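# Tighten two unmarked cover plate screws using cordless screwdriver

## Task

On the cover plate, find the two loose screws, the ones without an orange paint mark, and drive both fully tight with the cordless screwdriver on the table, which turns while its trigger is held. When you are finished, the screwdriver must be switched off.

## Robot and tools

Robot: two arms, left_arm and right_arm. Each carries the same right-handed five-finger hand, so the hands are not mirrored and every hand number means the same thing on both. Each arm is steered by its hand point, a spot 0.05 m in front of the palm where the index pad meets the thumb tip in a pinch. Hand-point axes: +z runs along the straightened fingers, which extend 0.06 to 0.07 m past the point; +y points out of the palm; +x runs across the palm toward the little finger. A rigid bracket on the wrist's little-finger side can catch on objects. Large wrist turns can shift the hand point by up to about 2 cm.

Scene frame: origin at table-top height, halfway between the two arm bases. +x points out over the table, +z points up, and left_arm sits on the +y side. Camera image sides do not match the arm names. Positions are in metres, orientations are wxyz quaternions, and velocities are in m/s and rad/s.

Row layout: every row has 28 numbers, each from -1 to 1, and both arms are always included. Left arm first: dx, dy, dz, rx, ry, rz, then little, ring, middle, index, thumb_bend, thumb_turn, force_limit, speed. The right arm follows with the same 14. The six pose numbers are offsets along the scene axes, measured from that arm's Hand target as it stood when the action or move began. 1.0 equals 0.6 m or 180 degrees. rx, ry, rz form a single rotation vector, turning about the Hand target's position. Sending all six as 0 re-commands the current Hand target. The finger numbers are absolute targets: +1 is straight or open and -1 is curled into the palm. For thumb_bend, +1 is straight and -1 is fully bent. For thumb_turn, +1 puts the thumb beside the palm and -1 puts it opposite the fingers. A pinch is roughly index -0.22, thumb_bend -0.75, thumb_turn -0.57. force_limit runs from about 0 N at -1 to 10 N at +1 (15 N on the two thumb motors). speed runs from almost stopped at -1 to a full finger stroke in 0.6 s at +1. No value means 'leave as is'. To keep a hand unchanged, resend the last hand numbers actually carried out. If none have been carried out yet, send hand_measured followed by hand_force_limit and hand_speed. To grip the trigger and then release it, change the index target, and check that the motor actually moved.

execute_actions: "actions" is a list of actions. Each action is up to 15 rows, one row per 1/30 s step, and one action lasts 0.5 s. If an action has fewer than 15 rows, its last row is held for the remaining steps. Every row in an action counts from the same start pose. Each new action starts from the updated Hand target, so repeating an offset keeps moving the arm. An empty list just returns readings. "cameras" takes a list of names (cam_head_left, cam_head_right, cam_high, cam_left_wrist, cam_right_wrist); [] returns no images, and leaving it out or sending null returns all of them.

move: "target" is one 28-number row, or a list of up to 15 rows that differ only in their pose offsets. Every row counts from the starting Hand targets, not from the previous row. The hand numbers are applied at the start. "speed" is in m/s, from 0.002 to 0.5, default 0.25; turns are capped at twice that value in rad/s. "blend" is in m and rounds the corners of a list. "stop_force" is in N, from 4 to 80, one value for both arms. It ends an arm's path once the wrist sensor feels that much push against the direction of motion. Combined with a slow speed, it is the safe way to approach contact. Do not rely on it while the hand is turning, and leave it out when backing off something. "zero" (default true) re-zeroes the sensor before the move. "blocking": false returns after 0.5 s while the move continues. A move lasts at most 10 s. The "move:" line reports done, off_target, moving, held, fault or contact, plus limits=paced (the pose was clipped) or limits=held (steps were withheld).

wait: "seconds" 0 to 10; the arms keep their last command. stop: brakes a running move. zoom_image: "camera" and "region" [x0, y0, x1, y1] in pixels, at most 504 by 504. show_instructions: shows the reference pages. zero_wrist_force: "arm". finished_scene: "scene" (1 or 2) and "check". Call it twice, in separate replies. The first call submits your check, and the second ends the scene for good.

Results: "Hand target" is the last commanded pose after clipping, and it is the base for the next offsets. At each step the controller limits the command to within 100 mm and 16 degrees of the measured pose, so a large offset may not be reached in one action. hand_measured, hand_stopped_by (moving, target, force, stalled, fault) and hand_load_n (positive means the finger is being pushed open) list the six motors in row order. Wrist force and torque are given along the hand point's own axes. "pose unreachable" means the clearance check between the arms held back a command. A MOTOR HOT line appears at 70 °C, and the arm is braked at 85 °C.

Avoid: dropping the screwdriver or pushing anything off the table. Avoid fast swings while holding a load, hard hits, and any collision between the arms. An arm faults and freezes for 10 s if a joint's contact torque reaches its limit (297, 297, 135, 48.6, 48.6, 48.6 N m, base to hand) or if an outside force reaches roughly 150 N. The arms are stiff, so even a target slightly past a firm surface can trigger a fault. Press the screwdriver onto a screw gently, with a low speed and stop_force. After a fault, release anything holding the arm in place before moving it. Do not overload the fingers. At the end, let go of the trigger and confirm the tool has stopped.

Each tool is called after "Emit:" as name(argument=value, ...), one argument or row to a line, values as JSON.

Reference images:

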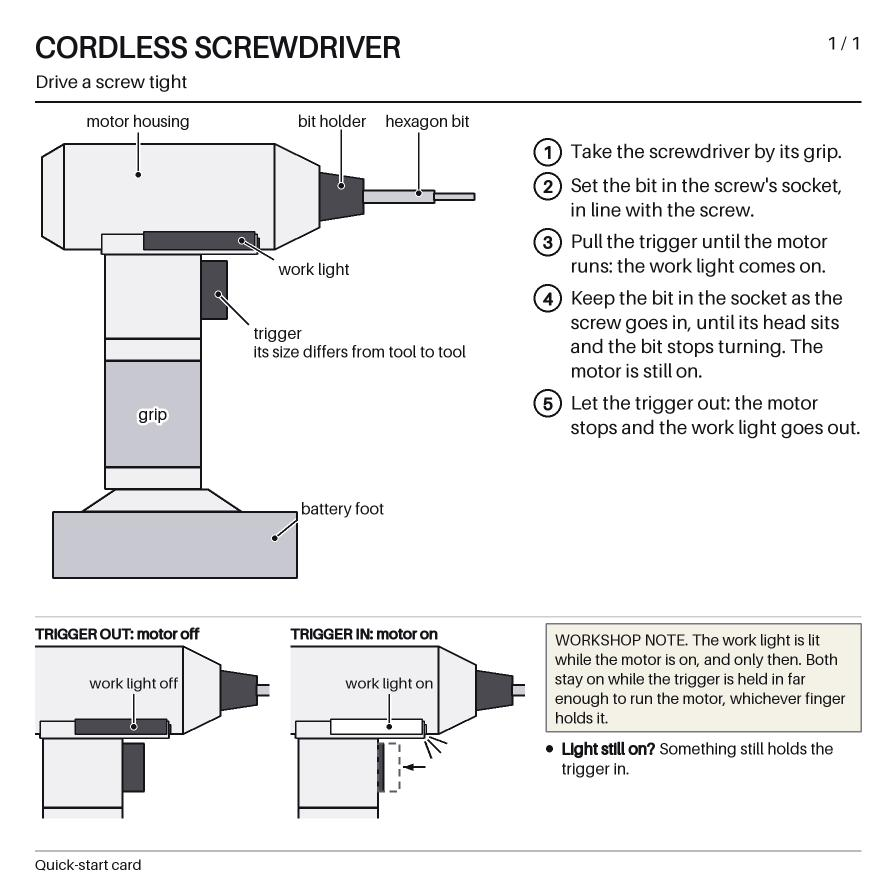

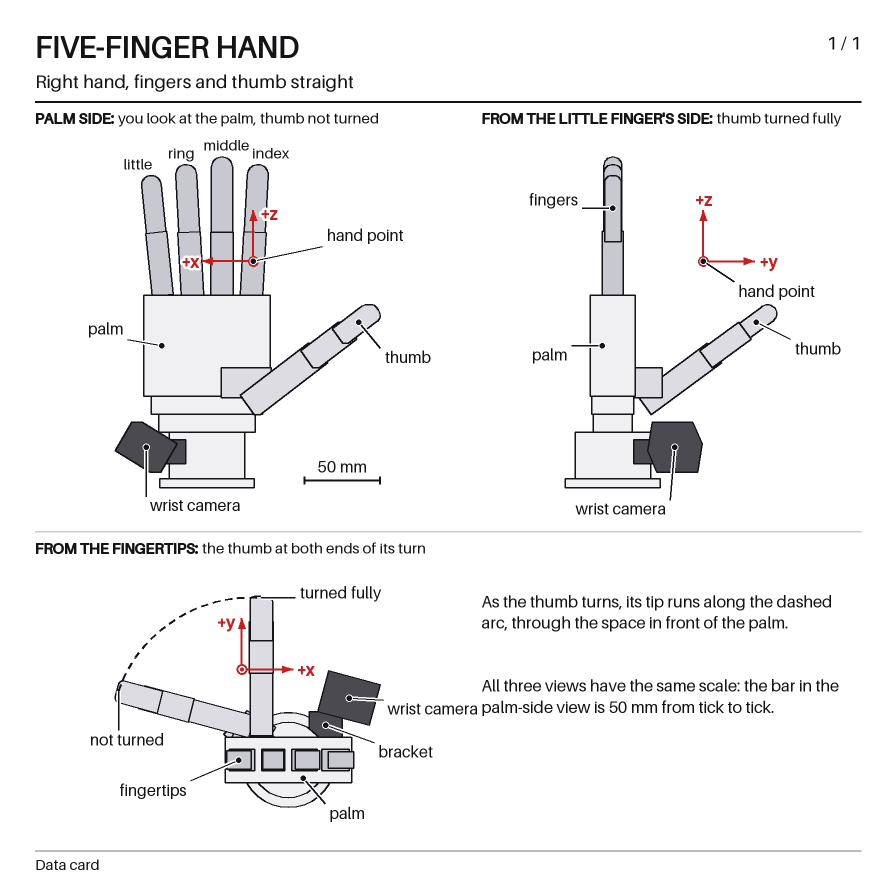

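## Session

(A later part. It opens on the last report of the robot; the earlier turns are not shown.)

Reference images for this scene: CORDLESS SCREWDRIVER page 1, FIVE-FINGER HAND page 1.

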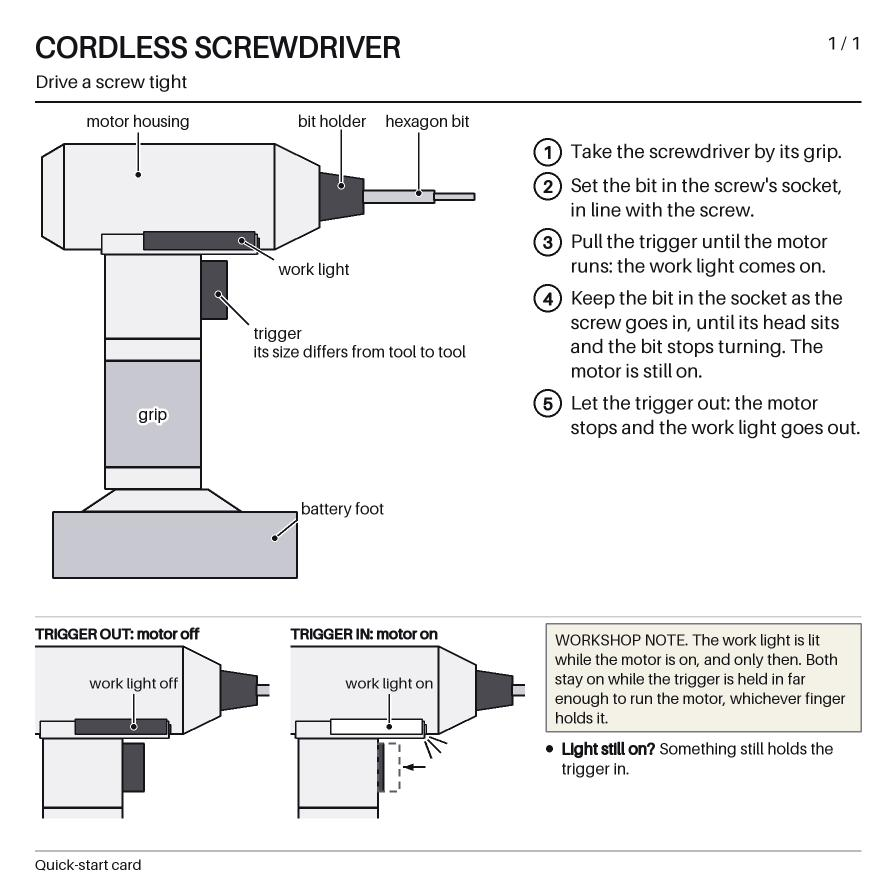

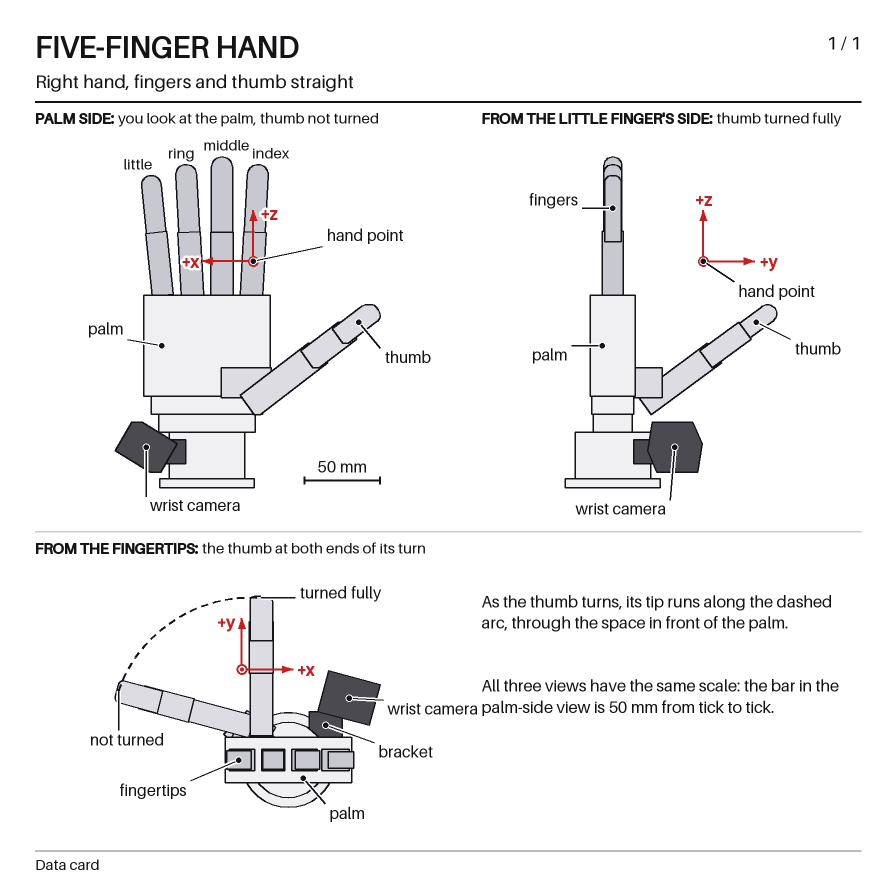

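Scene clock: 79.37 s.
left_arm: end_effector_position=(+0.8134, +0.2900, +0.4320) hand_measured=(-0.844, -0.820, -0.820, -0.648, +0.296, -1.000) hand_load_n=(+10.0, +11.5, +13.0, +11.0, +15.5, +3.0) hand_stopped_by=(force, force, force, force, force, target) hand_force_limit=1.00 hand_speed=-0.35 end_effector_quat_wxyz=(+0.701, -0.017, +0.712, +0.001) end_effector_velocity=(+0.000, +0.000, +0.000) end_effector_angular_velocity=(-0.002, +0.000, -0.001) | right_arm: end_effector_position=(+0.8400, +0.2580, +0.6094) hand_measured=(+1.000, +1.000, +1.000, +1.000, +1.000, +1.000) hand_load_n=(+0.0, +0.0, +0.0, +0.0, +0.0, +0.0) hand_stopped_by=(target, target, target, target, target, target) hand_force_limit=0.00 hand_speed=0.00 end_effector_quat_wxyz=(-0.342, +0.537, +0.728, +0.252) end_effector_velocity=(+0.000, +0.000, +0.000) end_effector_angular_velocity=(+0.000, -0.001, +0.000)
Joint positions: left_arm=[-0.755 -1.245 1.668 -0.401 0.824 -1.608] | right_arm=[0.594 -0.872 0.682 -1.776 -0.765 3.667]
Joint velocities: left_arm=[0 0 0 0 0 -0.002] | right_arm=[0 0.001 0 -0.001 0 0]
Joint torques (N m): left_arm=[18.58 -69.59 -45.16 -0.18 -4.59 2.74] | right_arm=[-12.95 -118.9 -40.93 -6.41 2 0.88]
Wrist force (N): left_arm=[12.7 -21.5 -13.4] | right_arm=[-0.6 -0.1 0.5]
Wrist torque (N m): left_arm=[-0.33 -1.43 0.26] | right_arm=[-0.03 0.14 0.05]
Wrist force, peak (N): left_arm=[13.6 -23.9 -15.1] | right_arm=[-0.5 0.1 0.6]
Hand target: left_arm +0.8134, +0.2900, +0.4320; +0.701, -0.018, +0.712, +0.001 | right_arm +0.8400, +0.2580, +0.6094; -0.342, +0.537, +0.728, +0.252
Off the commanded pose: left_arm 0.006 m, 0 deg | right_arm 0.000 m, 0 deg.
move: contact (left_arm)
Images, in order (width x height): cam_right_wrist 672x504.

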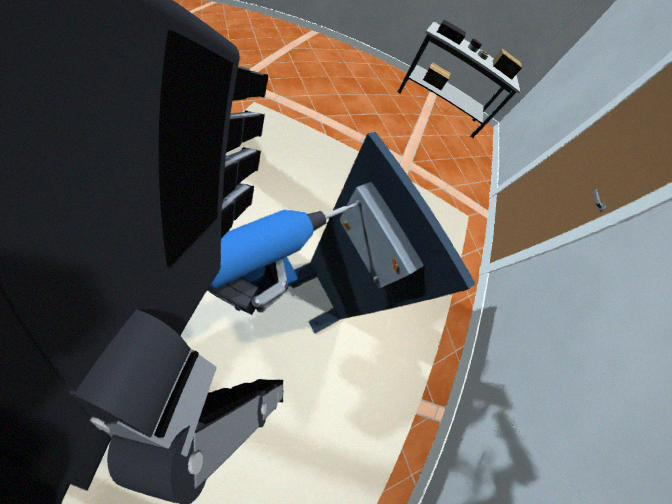

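Emit:
move(
  target=[0.0047,0.0069,0,0,0,0,-0.98,-0.98,-1,-1,-1,-1,1.0,-0.35,0,0,0,0,0,0,1,1,1,1,1,1,0,0],
  speed=0.004,
  stop_force=10,
  cameras=["cam_right_wrist"],
)

Emit:
zoom_image(
  camera="cam_right_wrist",
  region=[340, 192, 364, 216],
)

Emit:
zoom_image(
  camera="cam_right_wrist",
  region=[335, 180, 415, 285],
)

Scene clock: 80.40 s.
left_arm: end_effector_position=(+0.8134, +0.2901, +0.4320) hand_measured=(-0.844, -0.820, -0.820, -0.648, +0.296, -1.000) hand_load_n=(+11.0, +11.5, +12.5, +10.5, +15.5, +3.0) hand_stopped_by=(force, force, force, force, force, target) hand_force_limit=1.00 hand_speed=-0.35 end_effector_quat_wxyz=(+0.701, -0.017, +0.712, +0.001) end_effector_velocity=(+0.000, -0.001, +0.000) end_effector_angular_velocity=(-0.001, +0.000, -0.001) | right_arm: end_effector_position=(+0.8400, +0.2580, +0.6094) hand_measured=(+1.000, +1.000, +1.000, +1.000, +1.000, +1.000) hand_load_n=(+0.0, +0.0, +0.0, +0.0, +0.0, +0.0) hand_stopped_by=(target, target, target, target, target, target) hand_force_limit=0.00 hand_speed=0.00 end_effector_quat_wxyz=(-0.342, +0.537, +0.728, +0.252) end_effector_velocity=(+0.000, +0.000, +0.002) end_effector_angular_velocity=(+0.001, -0.002, +0.000)
Joint positions: left_arm=[-0.754 -1.245 1.668 -0.401 0.825 -1.608] | right_arm=[0.594 -0.872 0.682 -1.776 -0.765 3.667]
Joint velocities: left_arm=[-0.001 0 0 0 0 -0.001] | right_arm=[0 -0.001 0 -0.001 0 0]
Joint torques (N m): left_arm=[21.59 -70.18 -46.07 -0.36 -7.98 2.54] | right_arm=[-13.19 -118.98 -40.89 -6.29 1.97 0.68]
Wrist force (N): left_arm=[15.7 -28.6 -18.7] | right_arm=[-0.2 0.2 0.2]
Wrist torque (N m): left_arm=[-0.52 -1.54 0.28] | right_arm=[0.04 0.09 0.08]
Wrist force, peak (N): left_arm=[18.5 -36.0 -25.1] | right_arm=[-0.6 0.4 0.5]
Hand target: left_arm +0.8134, +0.2901, +0.4320; +0.701, -0.017, +0.712, +0.001 | right_arm +0.8400, +0.2580, +0.6094; -0.342, +0.537, +0.728, +0.252
Off the commanded pose: left_arm 0.005 m, 0 deg | right_arm 0.000 m, 0 deg.
move: contact (left_arm)
Images, in order (width x height): cam_right_wrist 672x504.

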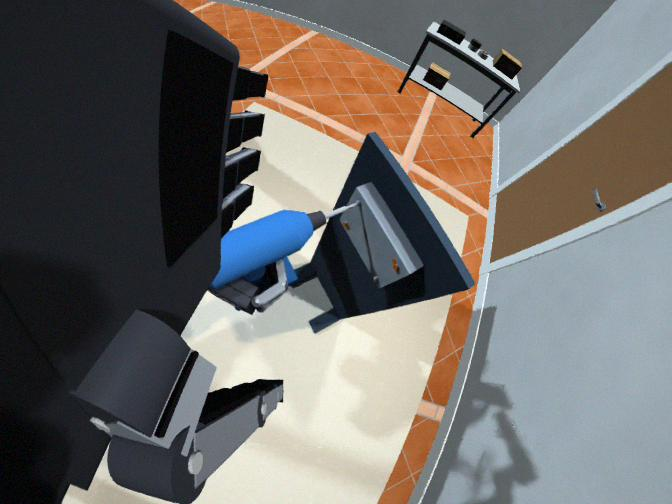

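Scaled by 21.000 from the camera's 672x504 image, which has a finer 960x720 frame.

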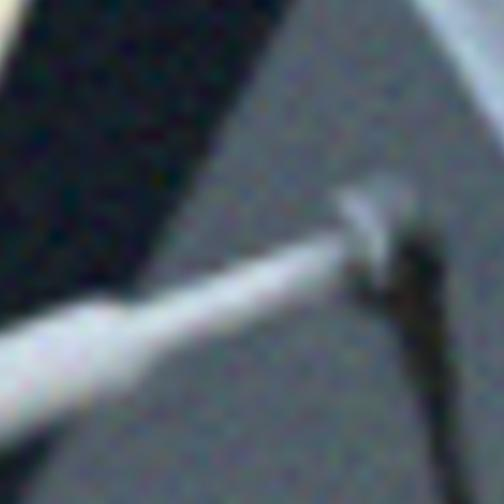

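Scaled by 4.800 from the camera's 672x504 image, which has a finer 960x720 frame.

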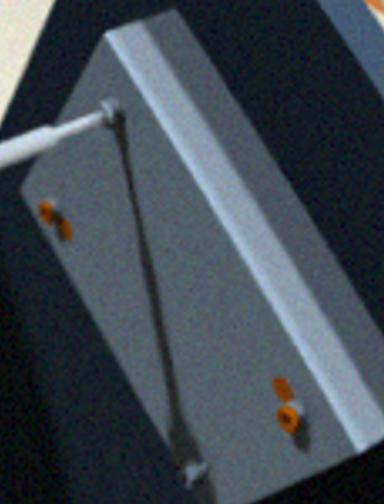

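Emit:
wait(
  seconds=2,
  cameras=["cam_right_wrist"],
)

Emit:
zoom_image(
  camera="cam_right_wrist",
  region=[220, 190, 380, 310],
)

Scene clock: 82.57 s.
left_arm: end_effector_position=(+0.8134, +0.2901, +0.4320) hand_measured=(-0.844, -0.820, -0.820, -0.648, +0.296, -1.000) hand_load_n=(+10.5, +11.5, +12.5, +11.0, +15.5, +2.5) hand_stopped_by=(force, force, force, force, force, target) hand_force_limit=1.00 hand_speed=-0.35 end_effector_quat_wxyz=(+0.701, -0.017, +0.712, +0.001) end_effector_velocity=(+0.000, +0.000, -0.001) end_effector_angular_velocity=(+0.001, +0.000, +0.001) | right_arm: end_effector_position=(+0.8400, +0.2580, +0.6094) hand_measured=(+1.000, +1.000, +1.000, +1.000, +1.000, +1.000) hand_load_n=(+0.0, +0.0, +0.0, +0.0, +0.0, +0.0) hand_stopped_by=(target, target, target, target, target, target) hand_force_limit=0.00 hand_speed=0.00 end_effector_quat_wxyz=(-0.342, +0.537, +0.728, +0.252) end_effector_velocity=(+0.000, +0.000, +0.000) end_effector_angular_velocity=(+0.000, +0.000, +0.000)
Joint positions: left_arm=[-0.754 -1.245 1.668 -0.401 0.825 -1.608] | right_arm=[0.594 -0.872 0.682 -1.776 -0.765 3.667]
Joint velocities: left_arm=[0 0.001 0 0 -0.001 0.001] | right_arm=[0 0 0 0 0 0]
Joint torques (N m): left_arm=[25.32 -73.29 -42.89 -0.32 -6.24 2.56] | right_arm=[-13.05 -117.99 -41.87 -6.21 1.97 0.79]
Wrist force (N): left_arm=[16.3 -31.7 -21.4] | right_arm=[-0.3 0.0 0.6]
Wrist torque (N m): left_arm=[-0.59 -1.58 0.34] | right_arm=[-0.01 0.09 0.07]
Wrist force, peak (N): left_arm=[17.0 -32.3 -21.5] | right_arm=[-0.4 0.0 0.7]
Hand target: left_arm +0.8134, +0.2901, +0.4320; +0.701, -0.017, +0.712, +0.001 | right_arm +0.8400, +0.2580, +0.6094; -0.342, +0.537, +0.728, +0.252
Off the commanded pose: left_arm 0.005 m, 0 deg | right_arm 0.000 m, 0 deg.
wait: 2.00 s; at rest from the start
Images, in order (width x height): cam_right_wrist 672x504.

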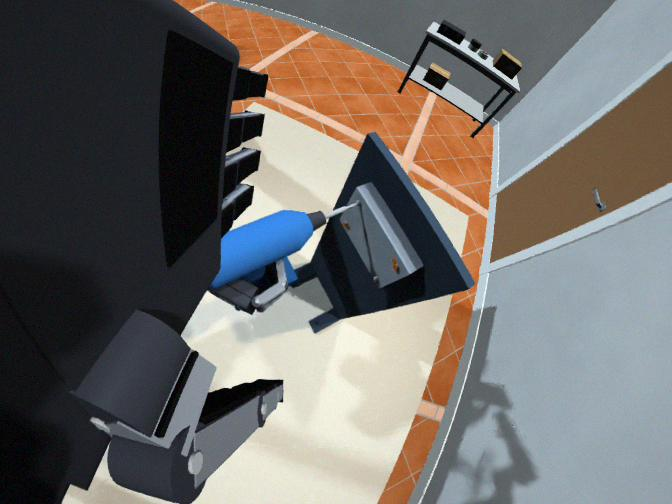

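Scaled by 3.150 from the camera's 672x504 image, which has a finer 960x720 frame.

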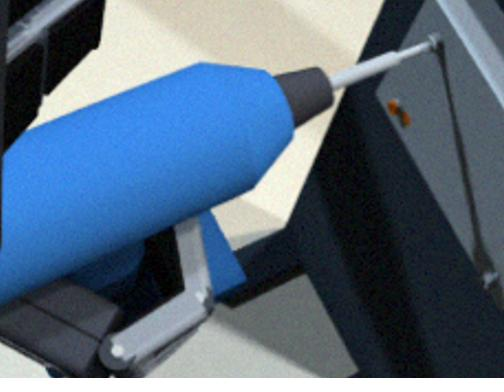

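Emit:
move(
  target=[0,0,0,0,0,0,-0.98,-0.98,-1,-0.35,-1,-1,1.0,-0.35,0,0,0,0,0,0,1,1,1,1,1,1,0,0],
  cameras=[],
)

Emit:
move(
  target=[-0.0472,-0.0687,0,0,0,0,-0.98,-0.98,-1,-0.35,-1,-1,1.0,-0.35,0,0,0,0,0,0,1,1,1,1,1,1,0,0],
  speed=0.03,
  cameras=["cam_right_wrist"],
)

Emit:
zoom_image(
  camera="cam_right_wrist",
  region=[340, 192, 364, 216],
)

Emit:
zoom_image(
  camera="cam_right_wrist",
  region=[330, 185, 410, 285],
)

Scene clock: 83.40 s.
left_arm: end_effector_position=(+0.8135, +0.2901, +0.4320) hand_measured=(-0.844, -0.820, -0.820, -0.350, +0.296, -1.000) hand_load_n=(+10.5, +11.5, +13.5, +0.0, +15.0, +3.0) hand_stopped_by=(force, force, force, target, force, target) hand_force_limit=1.00 hand_speed=-0.35 end_effector_quat_wxyz=(+0.701, -0.017, +0.712, +0.001) end_effector_velocity=(-0.001, -0.001, +0.001) end_effector_angular_velocity=(-0.003, -0.001, -0.002) | right_arm: end_effector_position=(+0.8400, +0.2580, +0.6094) hand_measured=(+1.000, +1.000, +1.000, +1.000, +1.000, +1.000) hand_load_n=(+0.0, +0.0, +0.0, +0.0, +0.0, +0.0) hand_stopped_by=(target, target, target, target, target, target) hand_force_limit=0.00 hand_speed=0.00 end_effector_quat_wxyz=(-0.342, +0.537, +0.728, +0.252) end_effector_velocity=(+0.000, +0.000, +0.001) end_effector_angular_velocity=(+0.001, -0.001, +0.000)
Joint positions: left_arm=[-0.754 -1.245 1.668 -0.401 0.825 -1.608] | right_arm=[0.594 -0.872 0.682 -1.776 -0.765 3.667]
Joint velocities: left_arm=[-0.001 -0.001 0 0 0.001 -0.002] | right_arm=[0 -0.001 0 -0.001 0 0]
Joint torques (N m): left_arm=[9.08 -75.66 -42.6 -0.23 0.45 1.78] | right_arm=[-12.94 -119.09 -42.55 -6.03 1.89 0.88]
Wrist force (N): left_arm=[9.2 -9.1 -5.7] | right_arm=[-0.8 0.4 0.2]
Wrist torque (N m): left_arm=[-0.36 -0.50 0.36] | right_arm=[0.06 0.18 0.05]
Wrist force, peak (N): left_arm=[17.3 -33.5 -24.2] | right_arm=[-0.8 0.3 0.4]
Hand target: left_arm +0.8134, +0.2901, +0.4320; +0.701, -0.017, +0.712, +0.001 | right_arm +0.8400, +0.2580, +0.6094; -0.342, +0.537, +0.728, +0.252
Off the commanded pose: left_arm 0.000 m, 0 deg | right_arm 0.000 m, 0 deg.
move: done
No camera images: "cameras" was empty.

Scene clock: 85.33 s.
left_arm: end_effector_position=(+0.7849, +0.2487, +0.4319) hand_measured=(-0.844, -0.820, -0.820, -0.350, +0.296, -1.000) hand_load_n=(+9.5, +11.5, +13.5, +0.0, +15.0, +3.5) hand_stopped_by=(force, force, force, target, force, target) hand_force_limit=1.00 hand_speed=-0.35 end_effector_quat_wxyz=(+0.701, -0.017, +0.713, +0.001) end_effector_velocity=(+0.001, +0.003, -0.001) end_effector_angular_velocity=(-0.001, +0.001, +0.002) | right_arm: end_effector_position=(+0.8400, +0.2580, +0.6094) hand_measured=(+1.000, +1.000, +1.000, +1.000, +1.000, +1.000) hand_load_n=(+0.0, +0.0, +0.0, +0.0, +0.0, +0.0) hand_stopped_by=(target, target, target, target, target, target) hand_force_limit=0.00 hand_speed=0.00 end_effector_quat_wxyz=(-0.342, +0.537, +0.728, +0.252) end_effector_velocity=(-0.001, +0.000, +0.001) end_effector_angular_velocity=(+0.000, +0.000, +0.000)
Joint positions: left_arm=[-0.824 -1.252 1.677 -0.402 0.755 -1.611] | right_arm=[0.594 -0.872 0.682 -1.776 -0.765 3.667]
Joint velocities: left_arm=[0.004 0 0 0.001 0.001 -0.001] | right_arm=[0 -0.001 0 0.001 0 0]
Joint torques (N m): left_arm=[8.24 -80.89 -36.79 -5.03 2.13 -2.6] | right_arm=[-12.63 -118.25 -43.4 -5.79 1.83 0.79]
Wrist force (N): left_arm=[8.2 0.4 1.0] | right_arm=[0.0 0.4 0.3]
Wrist torque (N m): left_arm=[-0.12 -0.27 0.02] | right_arm=[0.05 0.06 0.10]
Wrist force, peak (N): left_arm=[9.2 -8.2 -5.4] | right_arm=[-0.5 0.3 0.8]
Hand target: left_arm +0.7850, +0.2489, +0.4319; +0.701, -0.017, +0.713, +0.001 | right_arm +0.8400, +0.2580, +0.6094; -0.342, +0.537, +0.728, +0.252
Off the commanded pose: left_arm 0.000 m, 0 deg | right_arm 0.000 m, 0 deg.
move: done
Images, in order (width x height): cam_right_wrist 672x504.

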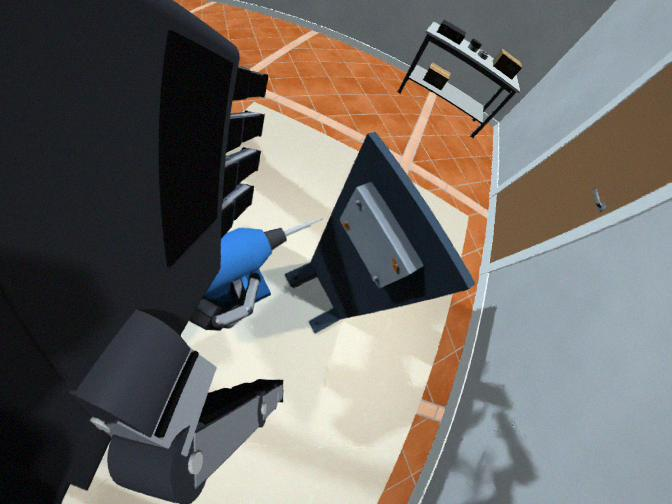

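Scaled by 21.000 from the camera's 672x504 image, which has a finer 960x720 frame.

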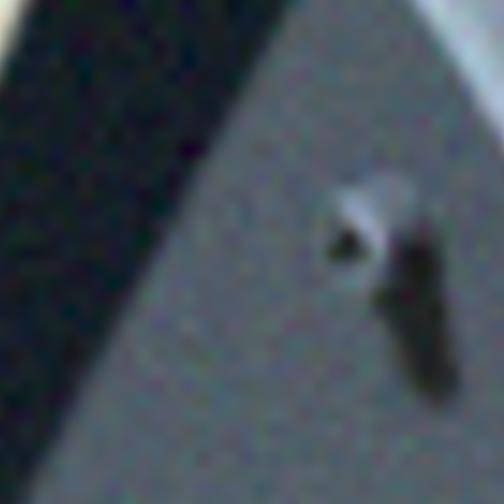

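Scaled by 5.040 from the camera's 672x504 image, which has a finer 960x720 frame.

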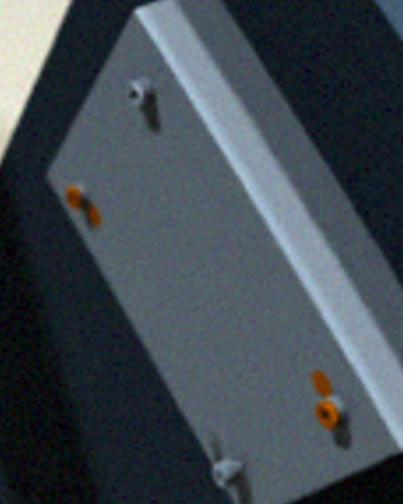

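Emit:
move(
  target=[0.1638,-0.042,-0.1033,0,0,0,-0.98,-0.98,-1,-1,-1,-1,1.0,-0.35,0.131,-0.09,-0.1033,0,0,0,1,1,1,1,1,1,0,0],
  speed=0.08,
  cameras=["cam_right_wrist","cam_high"],
)

Emit:
zoom_image(
  camera="cam_right_wrist",
  region=[310, 178, 380, 248],
)

Scene clock: 87.53 s.
left_arm: end_effector_position=(+0.8833, +0.2237, +0.3697) hand_measured=(-0.844, -0.820, -0.820, -0.632, +0.296, -1.000) hand_load_n=(+9.5, +10.5, +13.0, +10.0, +15.0, +3.0) hand_stopped_by=(force, force, force, force, force, target) hand_force_limit=1.00 hand_speed=-0.35 end_effector_quat_wxyz=(+0.702, -0.017, +0.712, +0.001) end_effector_velocity=(-0.002, +0.001, +0.001) end_effector_angular_velocity=(+0.000, +0.000, +0.001) | right_arm: end_effector_position=(+0.9187, +0.2038, +0.5473) hand_measured=(+1.000, +1.000, +1.000, +1.000, +1.000, +1.000) hand_load_n=(+0.0, +0.0, +0.0, +0.0, +0.0, +0.0) hand_stopped_by=(target, target, target, target, target, target) hand_force_limit=0.00 hand_speed=0.00 end_effector_quat_wxyz=(-0.342, +0.538, +0.728, +0.252) end_effector_velocity=(-0.001, +0.001, +0.001) end_effector_angular_velocity=(+0.000, +0.000, +0.000)
Joint positions: left_arm=[-0.759 -1.061 1.516 -0.433 0.82 -1.609] | right_arm=[0.511 -0.854 0.744 -1.772 -0.736 3.552]
Joint velocities: left_arm=[-0.001 -0.004 0.004 0 -0.002 0] | right_arm=[0.001 0 -0.001 -0.001 -0.001 0.002]
Joint torques (N m): left_arm=[-11.02 -97.89 -33.28 -0.92 -2.24 3.62] | right_arm=[15.51 -120.83 -51.99 -4.16 0.99 0.94]
Wrist force (N): left_arm=[8.0 0.1 0.5] | right_arm=[-0.4 0.2 0.2]
Wrist torque (N m): left_arm=[-0.15 -0.22 0.01] | right_arm=[0.04 0.14 0.07]
Wrist force, peak (N): left_arm=[9.4 -0.4 2.3] | right_arm=[-1.5 0.5 0.5]
Hand target: left_arm +0.8832, +0.2237, +0.3697; +0.701, -0.017, +0.712, +0.001 | right_arm +0.9186, +0.2039, +0.5476; -0.342, +0.537, +0.728, +0.252
Off the commanded pose: left_arm 0.000 m, 0 deg | right_arm 0.000 m, 0 deg.
move: done
Images, in order (width x height): cam_high 896x504, cam_right_wrist 672x504.

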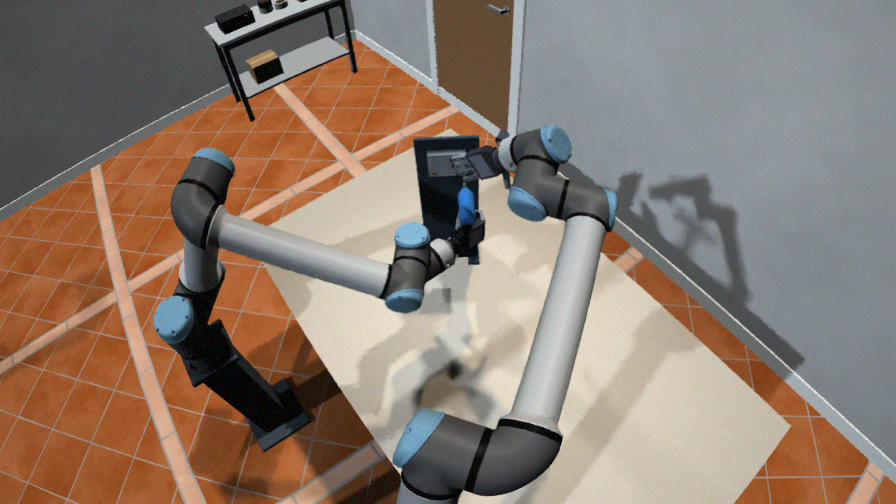

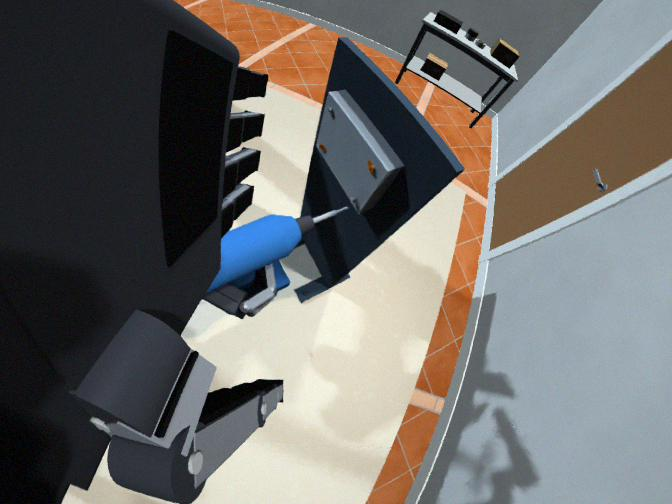

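Scaled by 7.200 from the camera's 672x504 image, which has a finer 960x720 frame.

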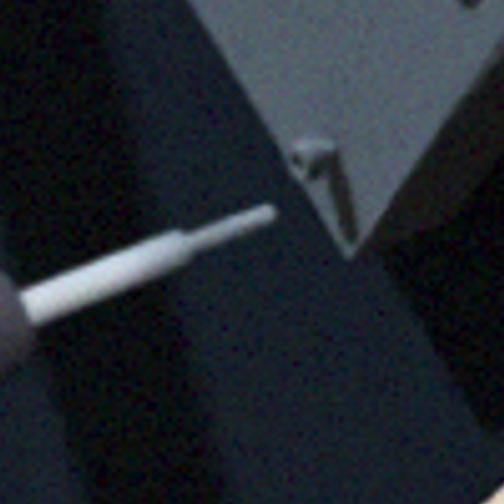

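Emit:
move(
  target=[
    [-0.0089,0.0061,0,0,0,0,-0.98,-0.98,-1,-0.95,-1,-1,1.0,-0.1,0.005,-0.1815,0.09,0.1,0.047,0.043,1,1,1,1,1,1,0,0],
    [-0.0089,0.0061,0,0,0,0,-0.98,-0.98,-1,-0.95,-1,-1,1.0,-0.1,0.0107,-0.1815,-0.104,0.2014,0.0934,0.0851,1,1,1,1,1,1,0,0],
  ],
  speed=0.15,
  blend=[0.03,0],
  cameras=["cam_right_wrist"],
)

Emit:
zoom_image(
  camera="cam_right_wrist",
  region=[340, 200, 420, 280],
)

Scene clock: 91.37 s.
left_arm: end_effector_position=(+0.8778, +0.2273, +0.3697) hand_measured=(-0.844, -0.820, -0.820, -0.672, +0.296, -1.000) hand_load_n=(+10.0, +10.5, +13.0, +13.0, +15.5, +3.0) hand_stopped_by=(force, force, force, force, force, target) hand_force_limit=1.00 hand_speed=-0.10 end_effector_quat_wxyz=(+0.701, -0.017, +0.712, +0.001) end_effector_velocity=(+0.000, -0.001, +0.000) end_effector_angular_velocity=(+0.001, -0.001, -0.001) | right_arm: end_effector_position=(+0.9254, +0.0949, +0.4855) hand_measured=(+1.000, +1.000, +1.000, +1.000, +1.000, +1.000) hand_load_n=(+0.0, +0.0, +0.0, +0.0, +0.0, +0.0) hand_stopped_by=(target, target, target, target, target, target) hand_force_limit=0.00 hand_speed=0.00 end_effector_quat_wxyz=(+0.622, -0.336, -0.621, -0.338) end_effector_velocity=(+0.000, +0.000, +0.000) end_effector_angular_velocity=(-0.001, +0.000, +0.000)
Joint positions: left_arm=[-0.76 -1.071 1.531 -0.439 0.819 -1.609] | right_arm=[0.325 -0.595 0.399 0.207 -0.191 1.557]
Joint velocities: left_arm=[-0.001 0 0 -0.001 0 0.002] | right_arm=[0 -0.002 0.003 -0.004 0 0.003]
Joint torques (N m): left_arm=[-12.28 -87.11 -49.43 -2.14 -1.13 -1.8] | right_arm=[-13.32 -131.66 -32.95 -2.19 -0.91 1.74]
Wrist force (N): left_arm=[8.2 0.0 1.0] | right_arm=[-0.5 0.1 -0.6]
Wrist torque (N m): left_arm=[-0.18 -0.26 0.00] | right_arm=[0.02 0.33 0.08]
Wrist force, peak (N): left_arm=[8.6 -0.3 0.9] | right_arm=[0.8 0.0 1.6]
Hand target: left_arm +0.8778, +0.2273, +0.3697; +0.701, -0.017, +0.712, +0.001 | right_arm +0.9254, +0.0949, +0.4855; +0.622, -0.336, -0.621, -0.338
Off the commanded pose: left_arm 0.000 m, 0 deg | right_arm 0.000 m, 0 deg.
move: done
Images, in order (width x height): cam_right_wrist 672x504.

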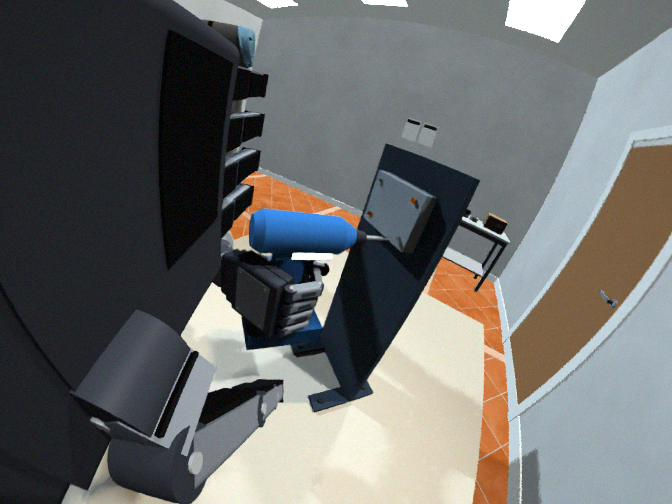

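Scaled by 6.300 from the camera's 672x504 image, which has a finer 960x720 frame.

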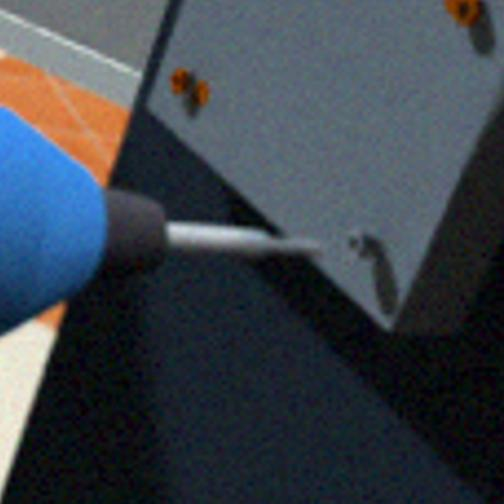

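Emit:
zoom_image(
  camera="cam_right_wrist",
  region=[360, 219, 402, 261],
)

Emit:
zoom_image(
  camera="cam_right_wrist",
  region=[382, 226, 406, 250],
)

Scaled by 12.000 from the camera's 672x504 image, which has a finer 960x720 frame.

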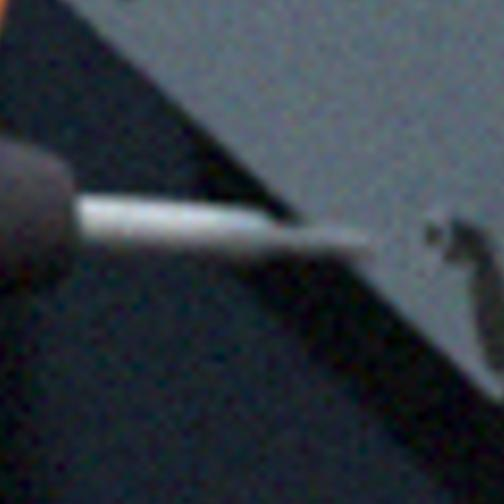

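Scaled by 21.000 from the camera's 672x504 image, which has a finer 960x720 frame.

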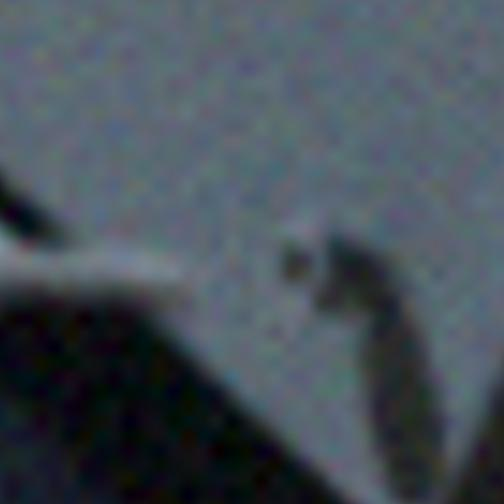

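Emit:
move(
  target=[0.0047,0.0069,-0.0008,0.006,-0.0041,0,-0.98,-0.98,-1,-0.95,-1,-1,1.0,-0.1,0,0,0,0,0,0,1,1,1,1,1,1,0,0],
  speed=0.02,
  cameras=["cam_right_wrist"],
)

Emit:
zoom_image(
  camera="cam_right_wrist",
  region=[360, 219, 402, 261],
)

Emit:
zoom_image(
  camera="cam_right_wrist",
  region=[382, 226, 406, 250],
)

Scene clock: 92.53 s.
left_arm: end_effector_position=(+0.8807, +0.2315, +0.3692) hand_measured=(-0.844, -0.820, -0.820, -0.672, +0.296, -1.000) hand_load_n=(+9.5, +11.0, +13.0, +13.0, +15.5, +3.0) hand_stopped_by=(force, force, force, force, force, target) hand_force_limit=1.00 hand_speed=-0.10 end_effector_quat_wxyz=(+0.706, -0.011, +0.708, +0.008) end_effector_velocity=(+0.000, +0.001, +0.000) end_effector_angular_velocity=(-0.003, +0.001, +0.001) | right_arm: end_effector_position=(+0.9254, +0.0949, +0.4855) hand_measured=(+1.000, +1.000, +1.000, +1.000, +1.000, +1.000) hand_load_n=(+0.0, +0.0, +0.0, +0.0, +0.0, +0.0) hand_stopped_by=(target, target, target, target, target, target) hand_force_limit=0.00 hand_speed=0.00 end_effector_quat_wxyz=(+0.622, -0.336, -0.621, -0.338) end_effector_velocity=(+0.000, +0.000, +0.001) end_effector_angular_velocity=(+0.000, -0.001, +0.000)
Joint positions: left_arm=[-0.753 -1.069 1.539 -0.467 0.826 -1.577] | right_arm=[0.325 -0.595 0.399 0.208 -0.191 1.557]
Joint velocities: left_arm=[0.001 0 0 0.002 0 -0.004] | right_arm=[0 0 0 0 0 0]
Joint torques (N m): left_arm=[-12.58 -66.44 -42.78 0.12 -0.4 -3.13] | right_arm=[-13.52 -111.21 -46.83 2.06 0.47 -2.2]
Wrist force (N): left_arm=[8.0 -0.2 0.9] | right_arm=[-0.5 0.1 -0.3]
Wrist torque (N m): left_arm=[-0.20 -0.22 -0.01] | right_arm=[0.01 0.31 0.08]
Wrist force, peak (N): left_arm=[8.6 -0.1 0.6] | right_arm=[-0.8 0.1 -0.7]
Hand target: left_arm +0.8807, +0.2315, +0.3692; +0.706, -0.011, +0.708, +0.008 | right_arm +0.9254, +0.0949, +0.4855; +0.622, -0.336, -0.621, -0.338
Off the commanded pose: left_arm 0.000 m, 0 deg | right_arm 0.000 m, 0 deg.
move: done
Images, in order (width x height): cam_right_wrist 672x504.

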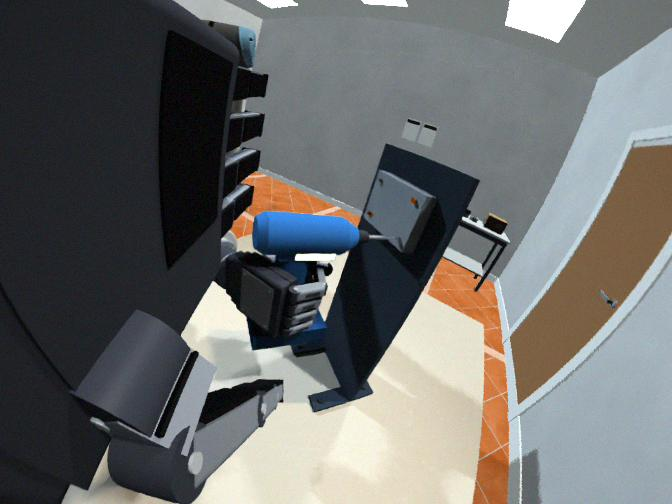

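Scaled by 12.000 from the camera's 672x504 image, which has a finer 960x720 frame.

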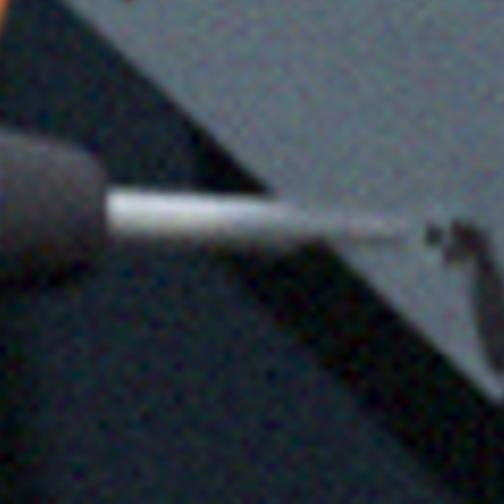

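Scaled by 21.000 from the camera's 672x504 image, which has a finer 960x720 frame.

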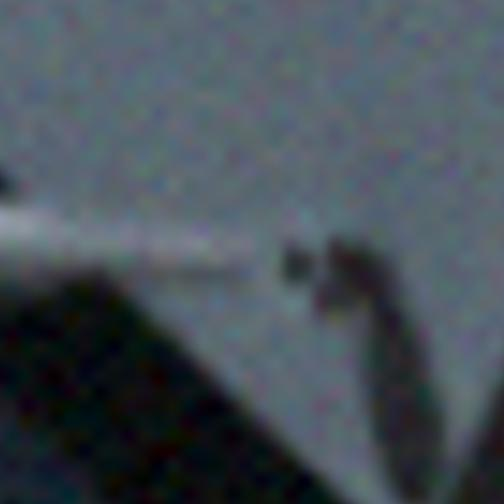

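Emit:
move(
  target=[
    [0,0,0,0,0,0,-0.98,-0.98,-1,-0.95,-1,-1,1.0,-0.1,0,0,0.16,-0.07,-0.033,-0.03,1,1,1,1,1,1,0,0],
    [0,0,0,0,0,0,-0.98,-0.98,-1,-0.95,-1,-1,1.0,-0.1,-0.0113,0.1815,0.1035,-0.2014,-0.0934,-0.0851,1,1,1,1,1,1,0,0],
  ],
  speed=0.15,
  blend=[0.03,0],
  cameras=["cam_right_wrist"],
)

Emit:
zoom_image(
  camera="cam_right_wrist",
  region=[310, 178, 380, 248],
)

Emit:
zoom_image(
  camera="cam_right_wrist",
  region=[340, 190, 364, 214],
)

Scene clock: 95.73 s.
left_arm: end_effector_position=(+0.8807, +0.2315, +0.3692) hand_measured=(-0.844, -0.820, -0.820, -0.672, +0.296, -1.000) hand_load_n=(+9.5, +11.0, +13.0, +13.0, +15.5, +3.0) hand_stopped_by=(force, force, force, force, force, target) hand_force_limit=1.00 hand_speed=-0.10 end_effector_quat_wxyz=(+0.706, -0.011, +0.708, +0.008) end_effector_velocity=(+0.000, +0.000, -0.001) end_effector_angular_velocity=(+0.001, +0.001, +0.000) | right_arm: end_effector_position=(+0.9180, +0.2039, +0.5472) hand_measured=(+1.000, +1.000, +1.000, +1.000, +1.000, +1.000) hand_load_n=(+0.0, +0.0, +0.0, +0.0, +0.5, +0.0) hand_stopped_by=(target, target, target, target, target, target) hand_force_limit=0.00 hand_speed=0.00 end_effector_quat_wxyz=(-0.342, +0.537, +0.729, +0.252) end_effector_velocity=(+0.000, +0.000, +0.000) end_effector_angular_velocity=(-0.001, +0.000, -0.001)
Joint positions: left_arm=[-0.753 -1.069 1.539 -0.466 0.825 -1.578] | right_arm=[0.511 -0.855 0.747 -1.774 -0.736 3.552]
Joint velocities: left_arm=[0 0.001 0 0 0 0] | right_arm=[0 0 0 0 -0.001 0]
Joint torques (N m): left_arm=[-13.03 -89.07 -50.36 0.56 -0.78 -3.22] | right_arm=[-6.1 -114.59 -46.75 -4.86 0.64 -0.09]
Wrist force (N): left_arm=[8.1 -0.1 0.6] | right_arm=[-0.6 0.2 0.3]
Wrist torque (N m): left_arm=[-0.16 -0.24 0.00] | right_arm=[0.03 0.16 0.06]
Wrist force, peak (N): left_arm=[8.5 0.1 0.8] | right_arm=[-2.5 0.0 -0.1]
Hand target: left_arm +0.8807, +0.2315, +0.3692; +0.706, -0.011, +0.708, +0.008 | right_arm +0.9181, +0.2039, +0.5473; -0.342, +0.537, +0.729, +0.252
Off the commanded pose: left_arm 0.000 m, 0 deg | right_arm 0.001 m, 0 deg.
move: done
Images, in order (width x height): cam_right_wrist 672x504.

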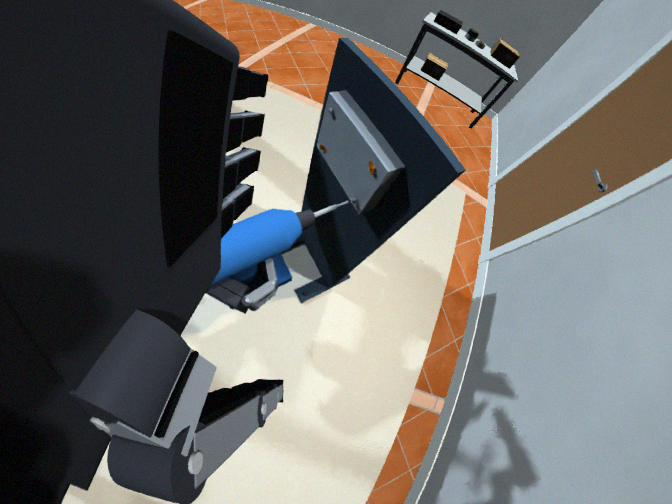

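Scaled by 7.200 from the camera's 672x504 image, which has a finer 960x720 frame.

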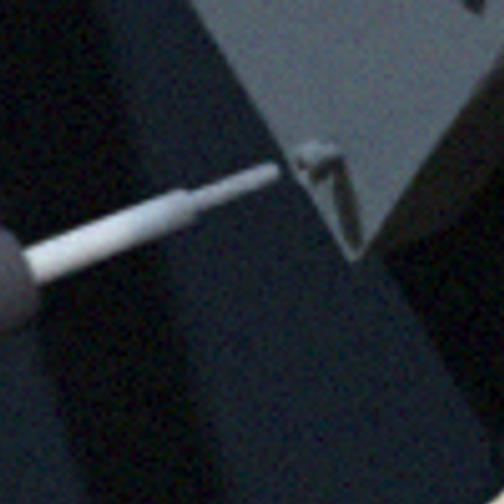

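Scaled by 21.000 from the camera's 672x504 image, which has a finer 960x720 frame.

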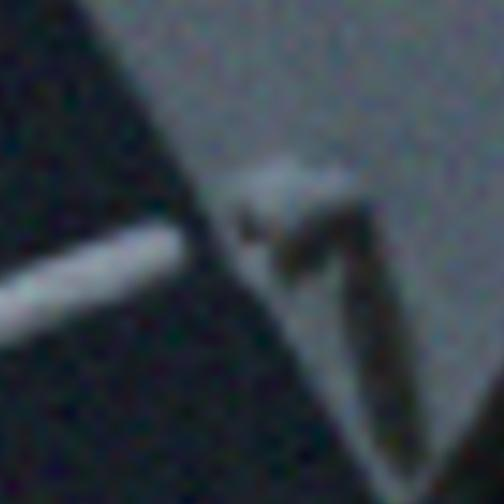

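Emit:
zoom_image(
  camera="cam_right_wrist",
  region=[310, 185, 358, 233],
)

Scaled by 10.500 from the camera's 672x504 image, which has a finer 960x720 frame.

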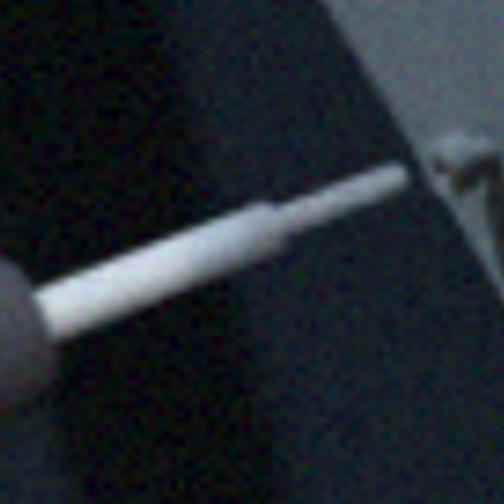

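Emit:
move(
  target=[-0.0012,0.0008,0,0,0,-0.0056,-0.98,-0.98,-1,-0.95,-1,-1,1.0,-0.1,0,0,0,0,0,0,1,1,1,1,1,1,0,0],
  speed=0.02,
  cameras=["cam_right_wrist"],
)

Emit:
zoom_image(
  camera="cam_right_wrist",
  region=[310, 185, 358, 233],
)

Emit:
zoom_image(
  camera="cam_right_wrist",
  region=[340, 190, 364, 214],
)

Scene clock: 96.90 s.
left_arm: end_effector_position=(+0.8799, +0.2320, +0.3693) hand_measured=(-0.844, -0.820, -0.820, -0.672, +0.296, -1.000) hand_load_n=(+9.5, +11.0, +13.0, +13.0, +15.5, +3.0) hand_stopped_by=(force, force, force, force, force, target) hand_force_limit=1.00 hand_speed=-0.10 end_effector_quat_wxyz=(+0.706, -0.005, +0.708, +0.001) end_effector_velocity=(+0.000, +0.001, +0.001) end_effector_angular_velocity=(-0.001, -0.001, +0.003) | right_arm: end_effector_position=(+0.9181, +0.2039, +0.5473) hand_measured=(+1.000, +1.000, +1.000, +1.000, +1.000, +1.000) hand_load_n=(+0.0, +0.0, +0.5, +0.0, +0.0, +0.5) hand_stopped_by=(target, target, target, target, target, target) hand_force_limit=0.00 hand_speed=0.00 end_effector_quat_wxyz=(-0.342, +0.537, +0.729, +0.252) end_effector_velocity=(+0.000, +0.000, +0.000) end_effector_angular_velocity=(+0.000, +0.000, +0.000)
Joint positions: left_arm=[-0.75 -1.076 1.549 -0.47 0.847 -1.578] | right_arm=[0.511 -0.855 0.747 -1.774 -0.736 3.552]
Joint velocities: left_arm=[0 -0.001 0 0 -0.003 0] | right_arm=[0 0 0 0 0 0]
Joint torques (N m): left_arm=[-0.92 -77.87 -47.97 -4.93 -2.12 2.28] | right_arm=[-13.8 -120.27 -50.75 -6.88 0.03 0.95]
Wrist force (N): left_arm=[8.1 0.0 0.8] | right_arm=[-0.4 0.2 0.0]
Wrist torque (N m): left_arm=[-0.15 -0.25 0.00] | right_arm=[0.04 0.14 0.06]
Wrist force, peak (N): left_arm=[8.5 0.0 0.8] | right_arm=[-0.5 0.2 0.8]
Hand target: left_arm +0.8800, +0.2319, +0.3693; +0.706, -0.005, +0.708, +0.002 | right_arm +0.9181, +0.2039, +0.5473; -0.342, +0.537, +0.729, +0.252
Off the commanded pose: left_arm 0.000 m, 0 deg | right_arm 0.000 m, 0 deg.
move: done
Images, in order (width x height): cam_right_wrist 672x504.

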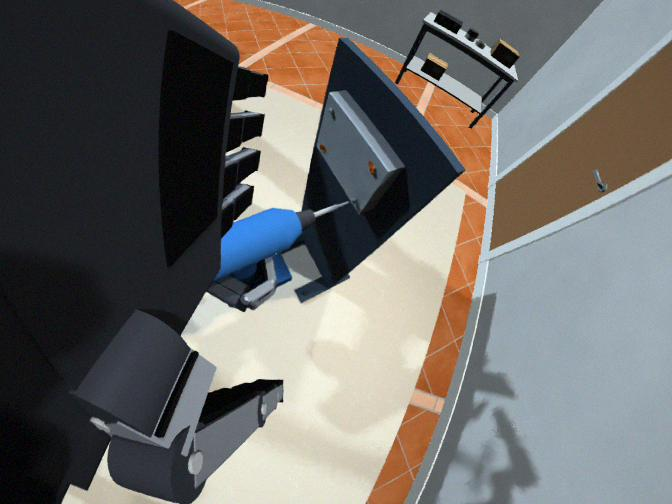

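Scaled by 10.500 from the camera's 672x504 image, which has a finer 960x720 frame.

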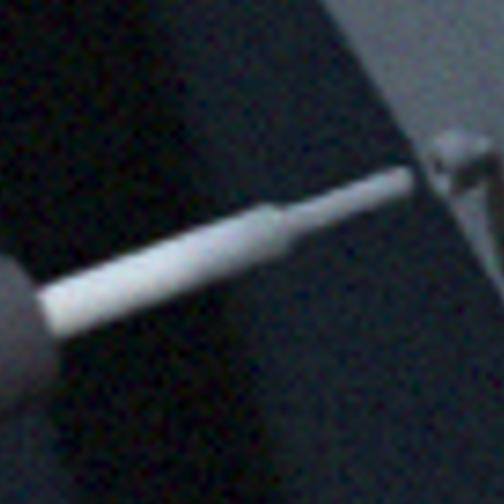

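Scaled by 21.000 from the camera's 672x504 image, which has a finer 960x720 frame.

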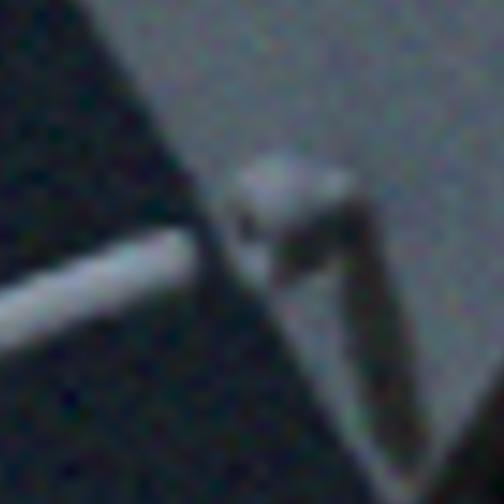

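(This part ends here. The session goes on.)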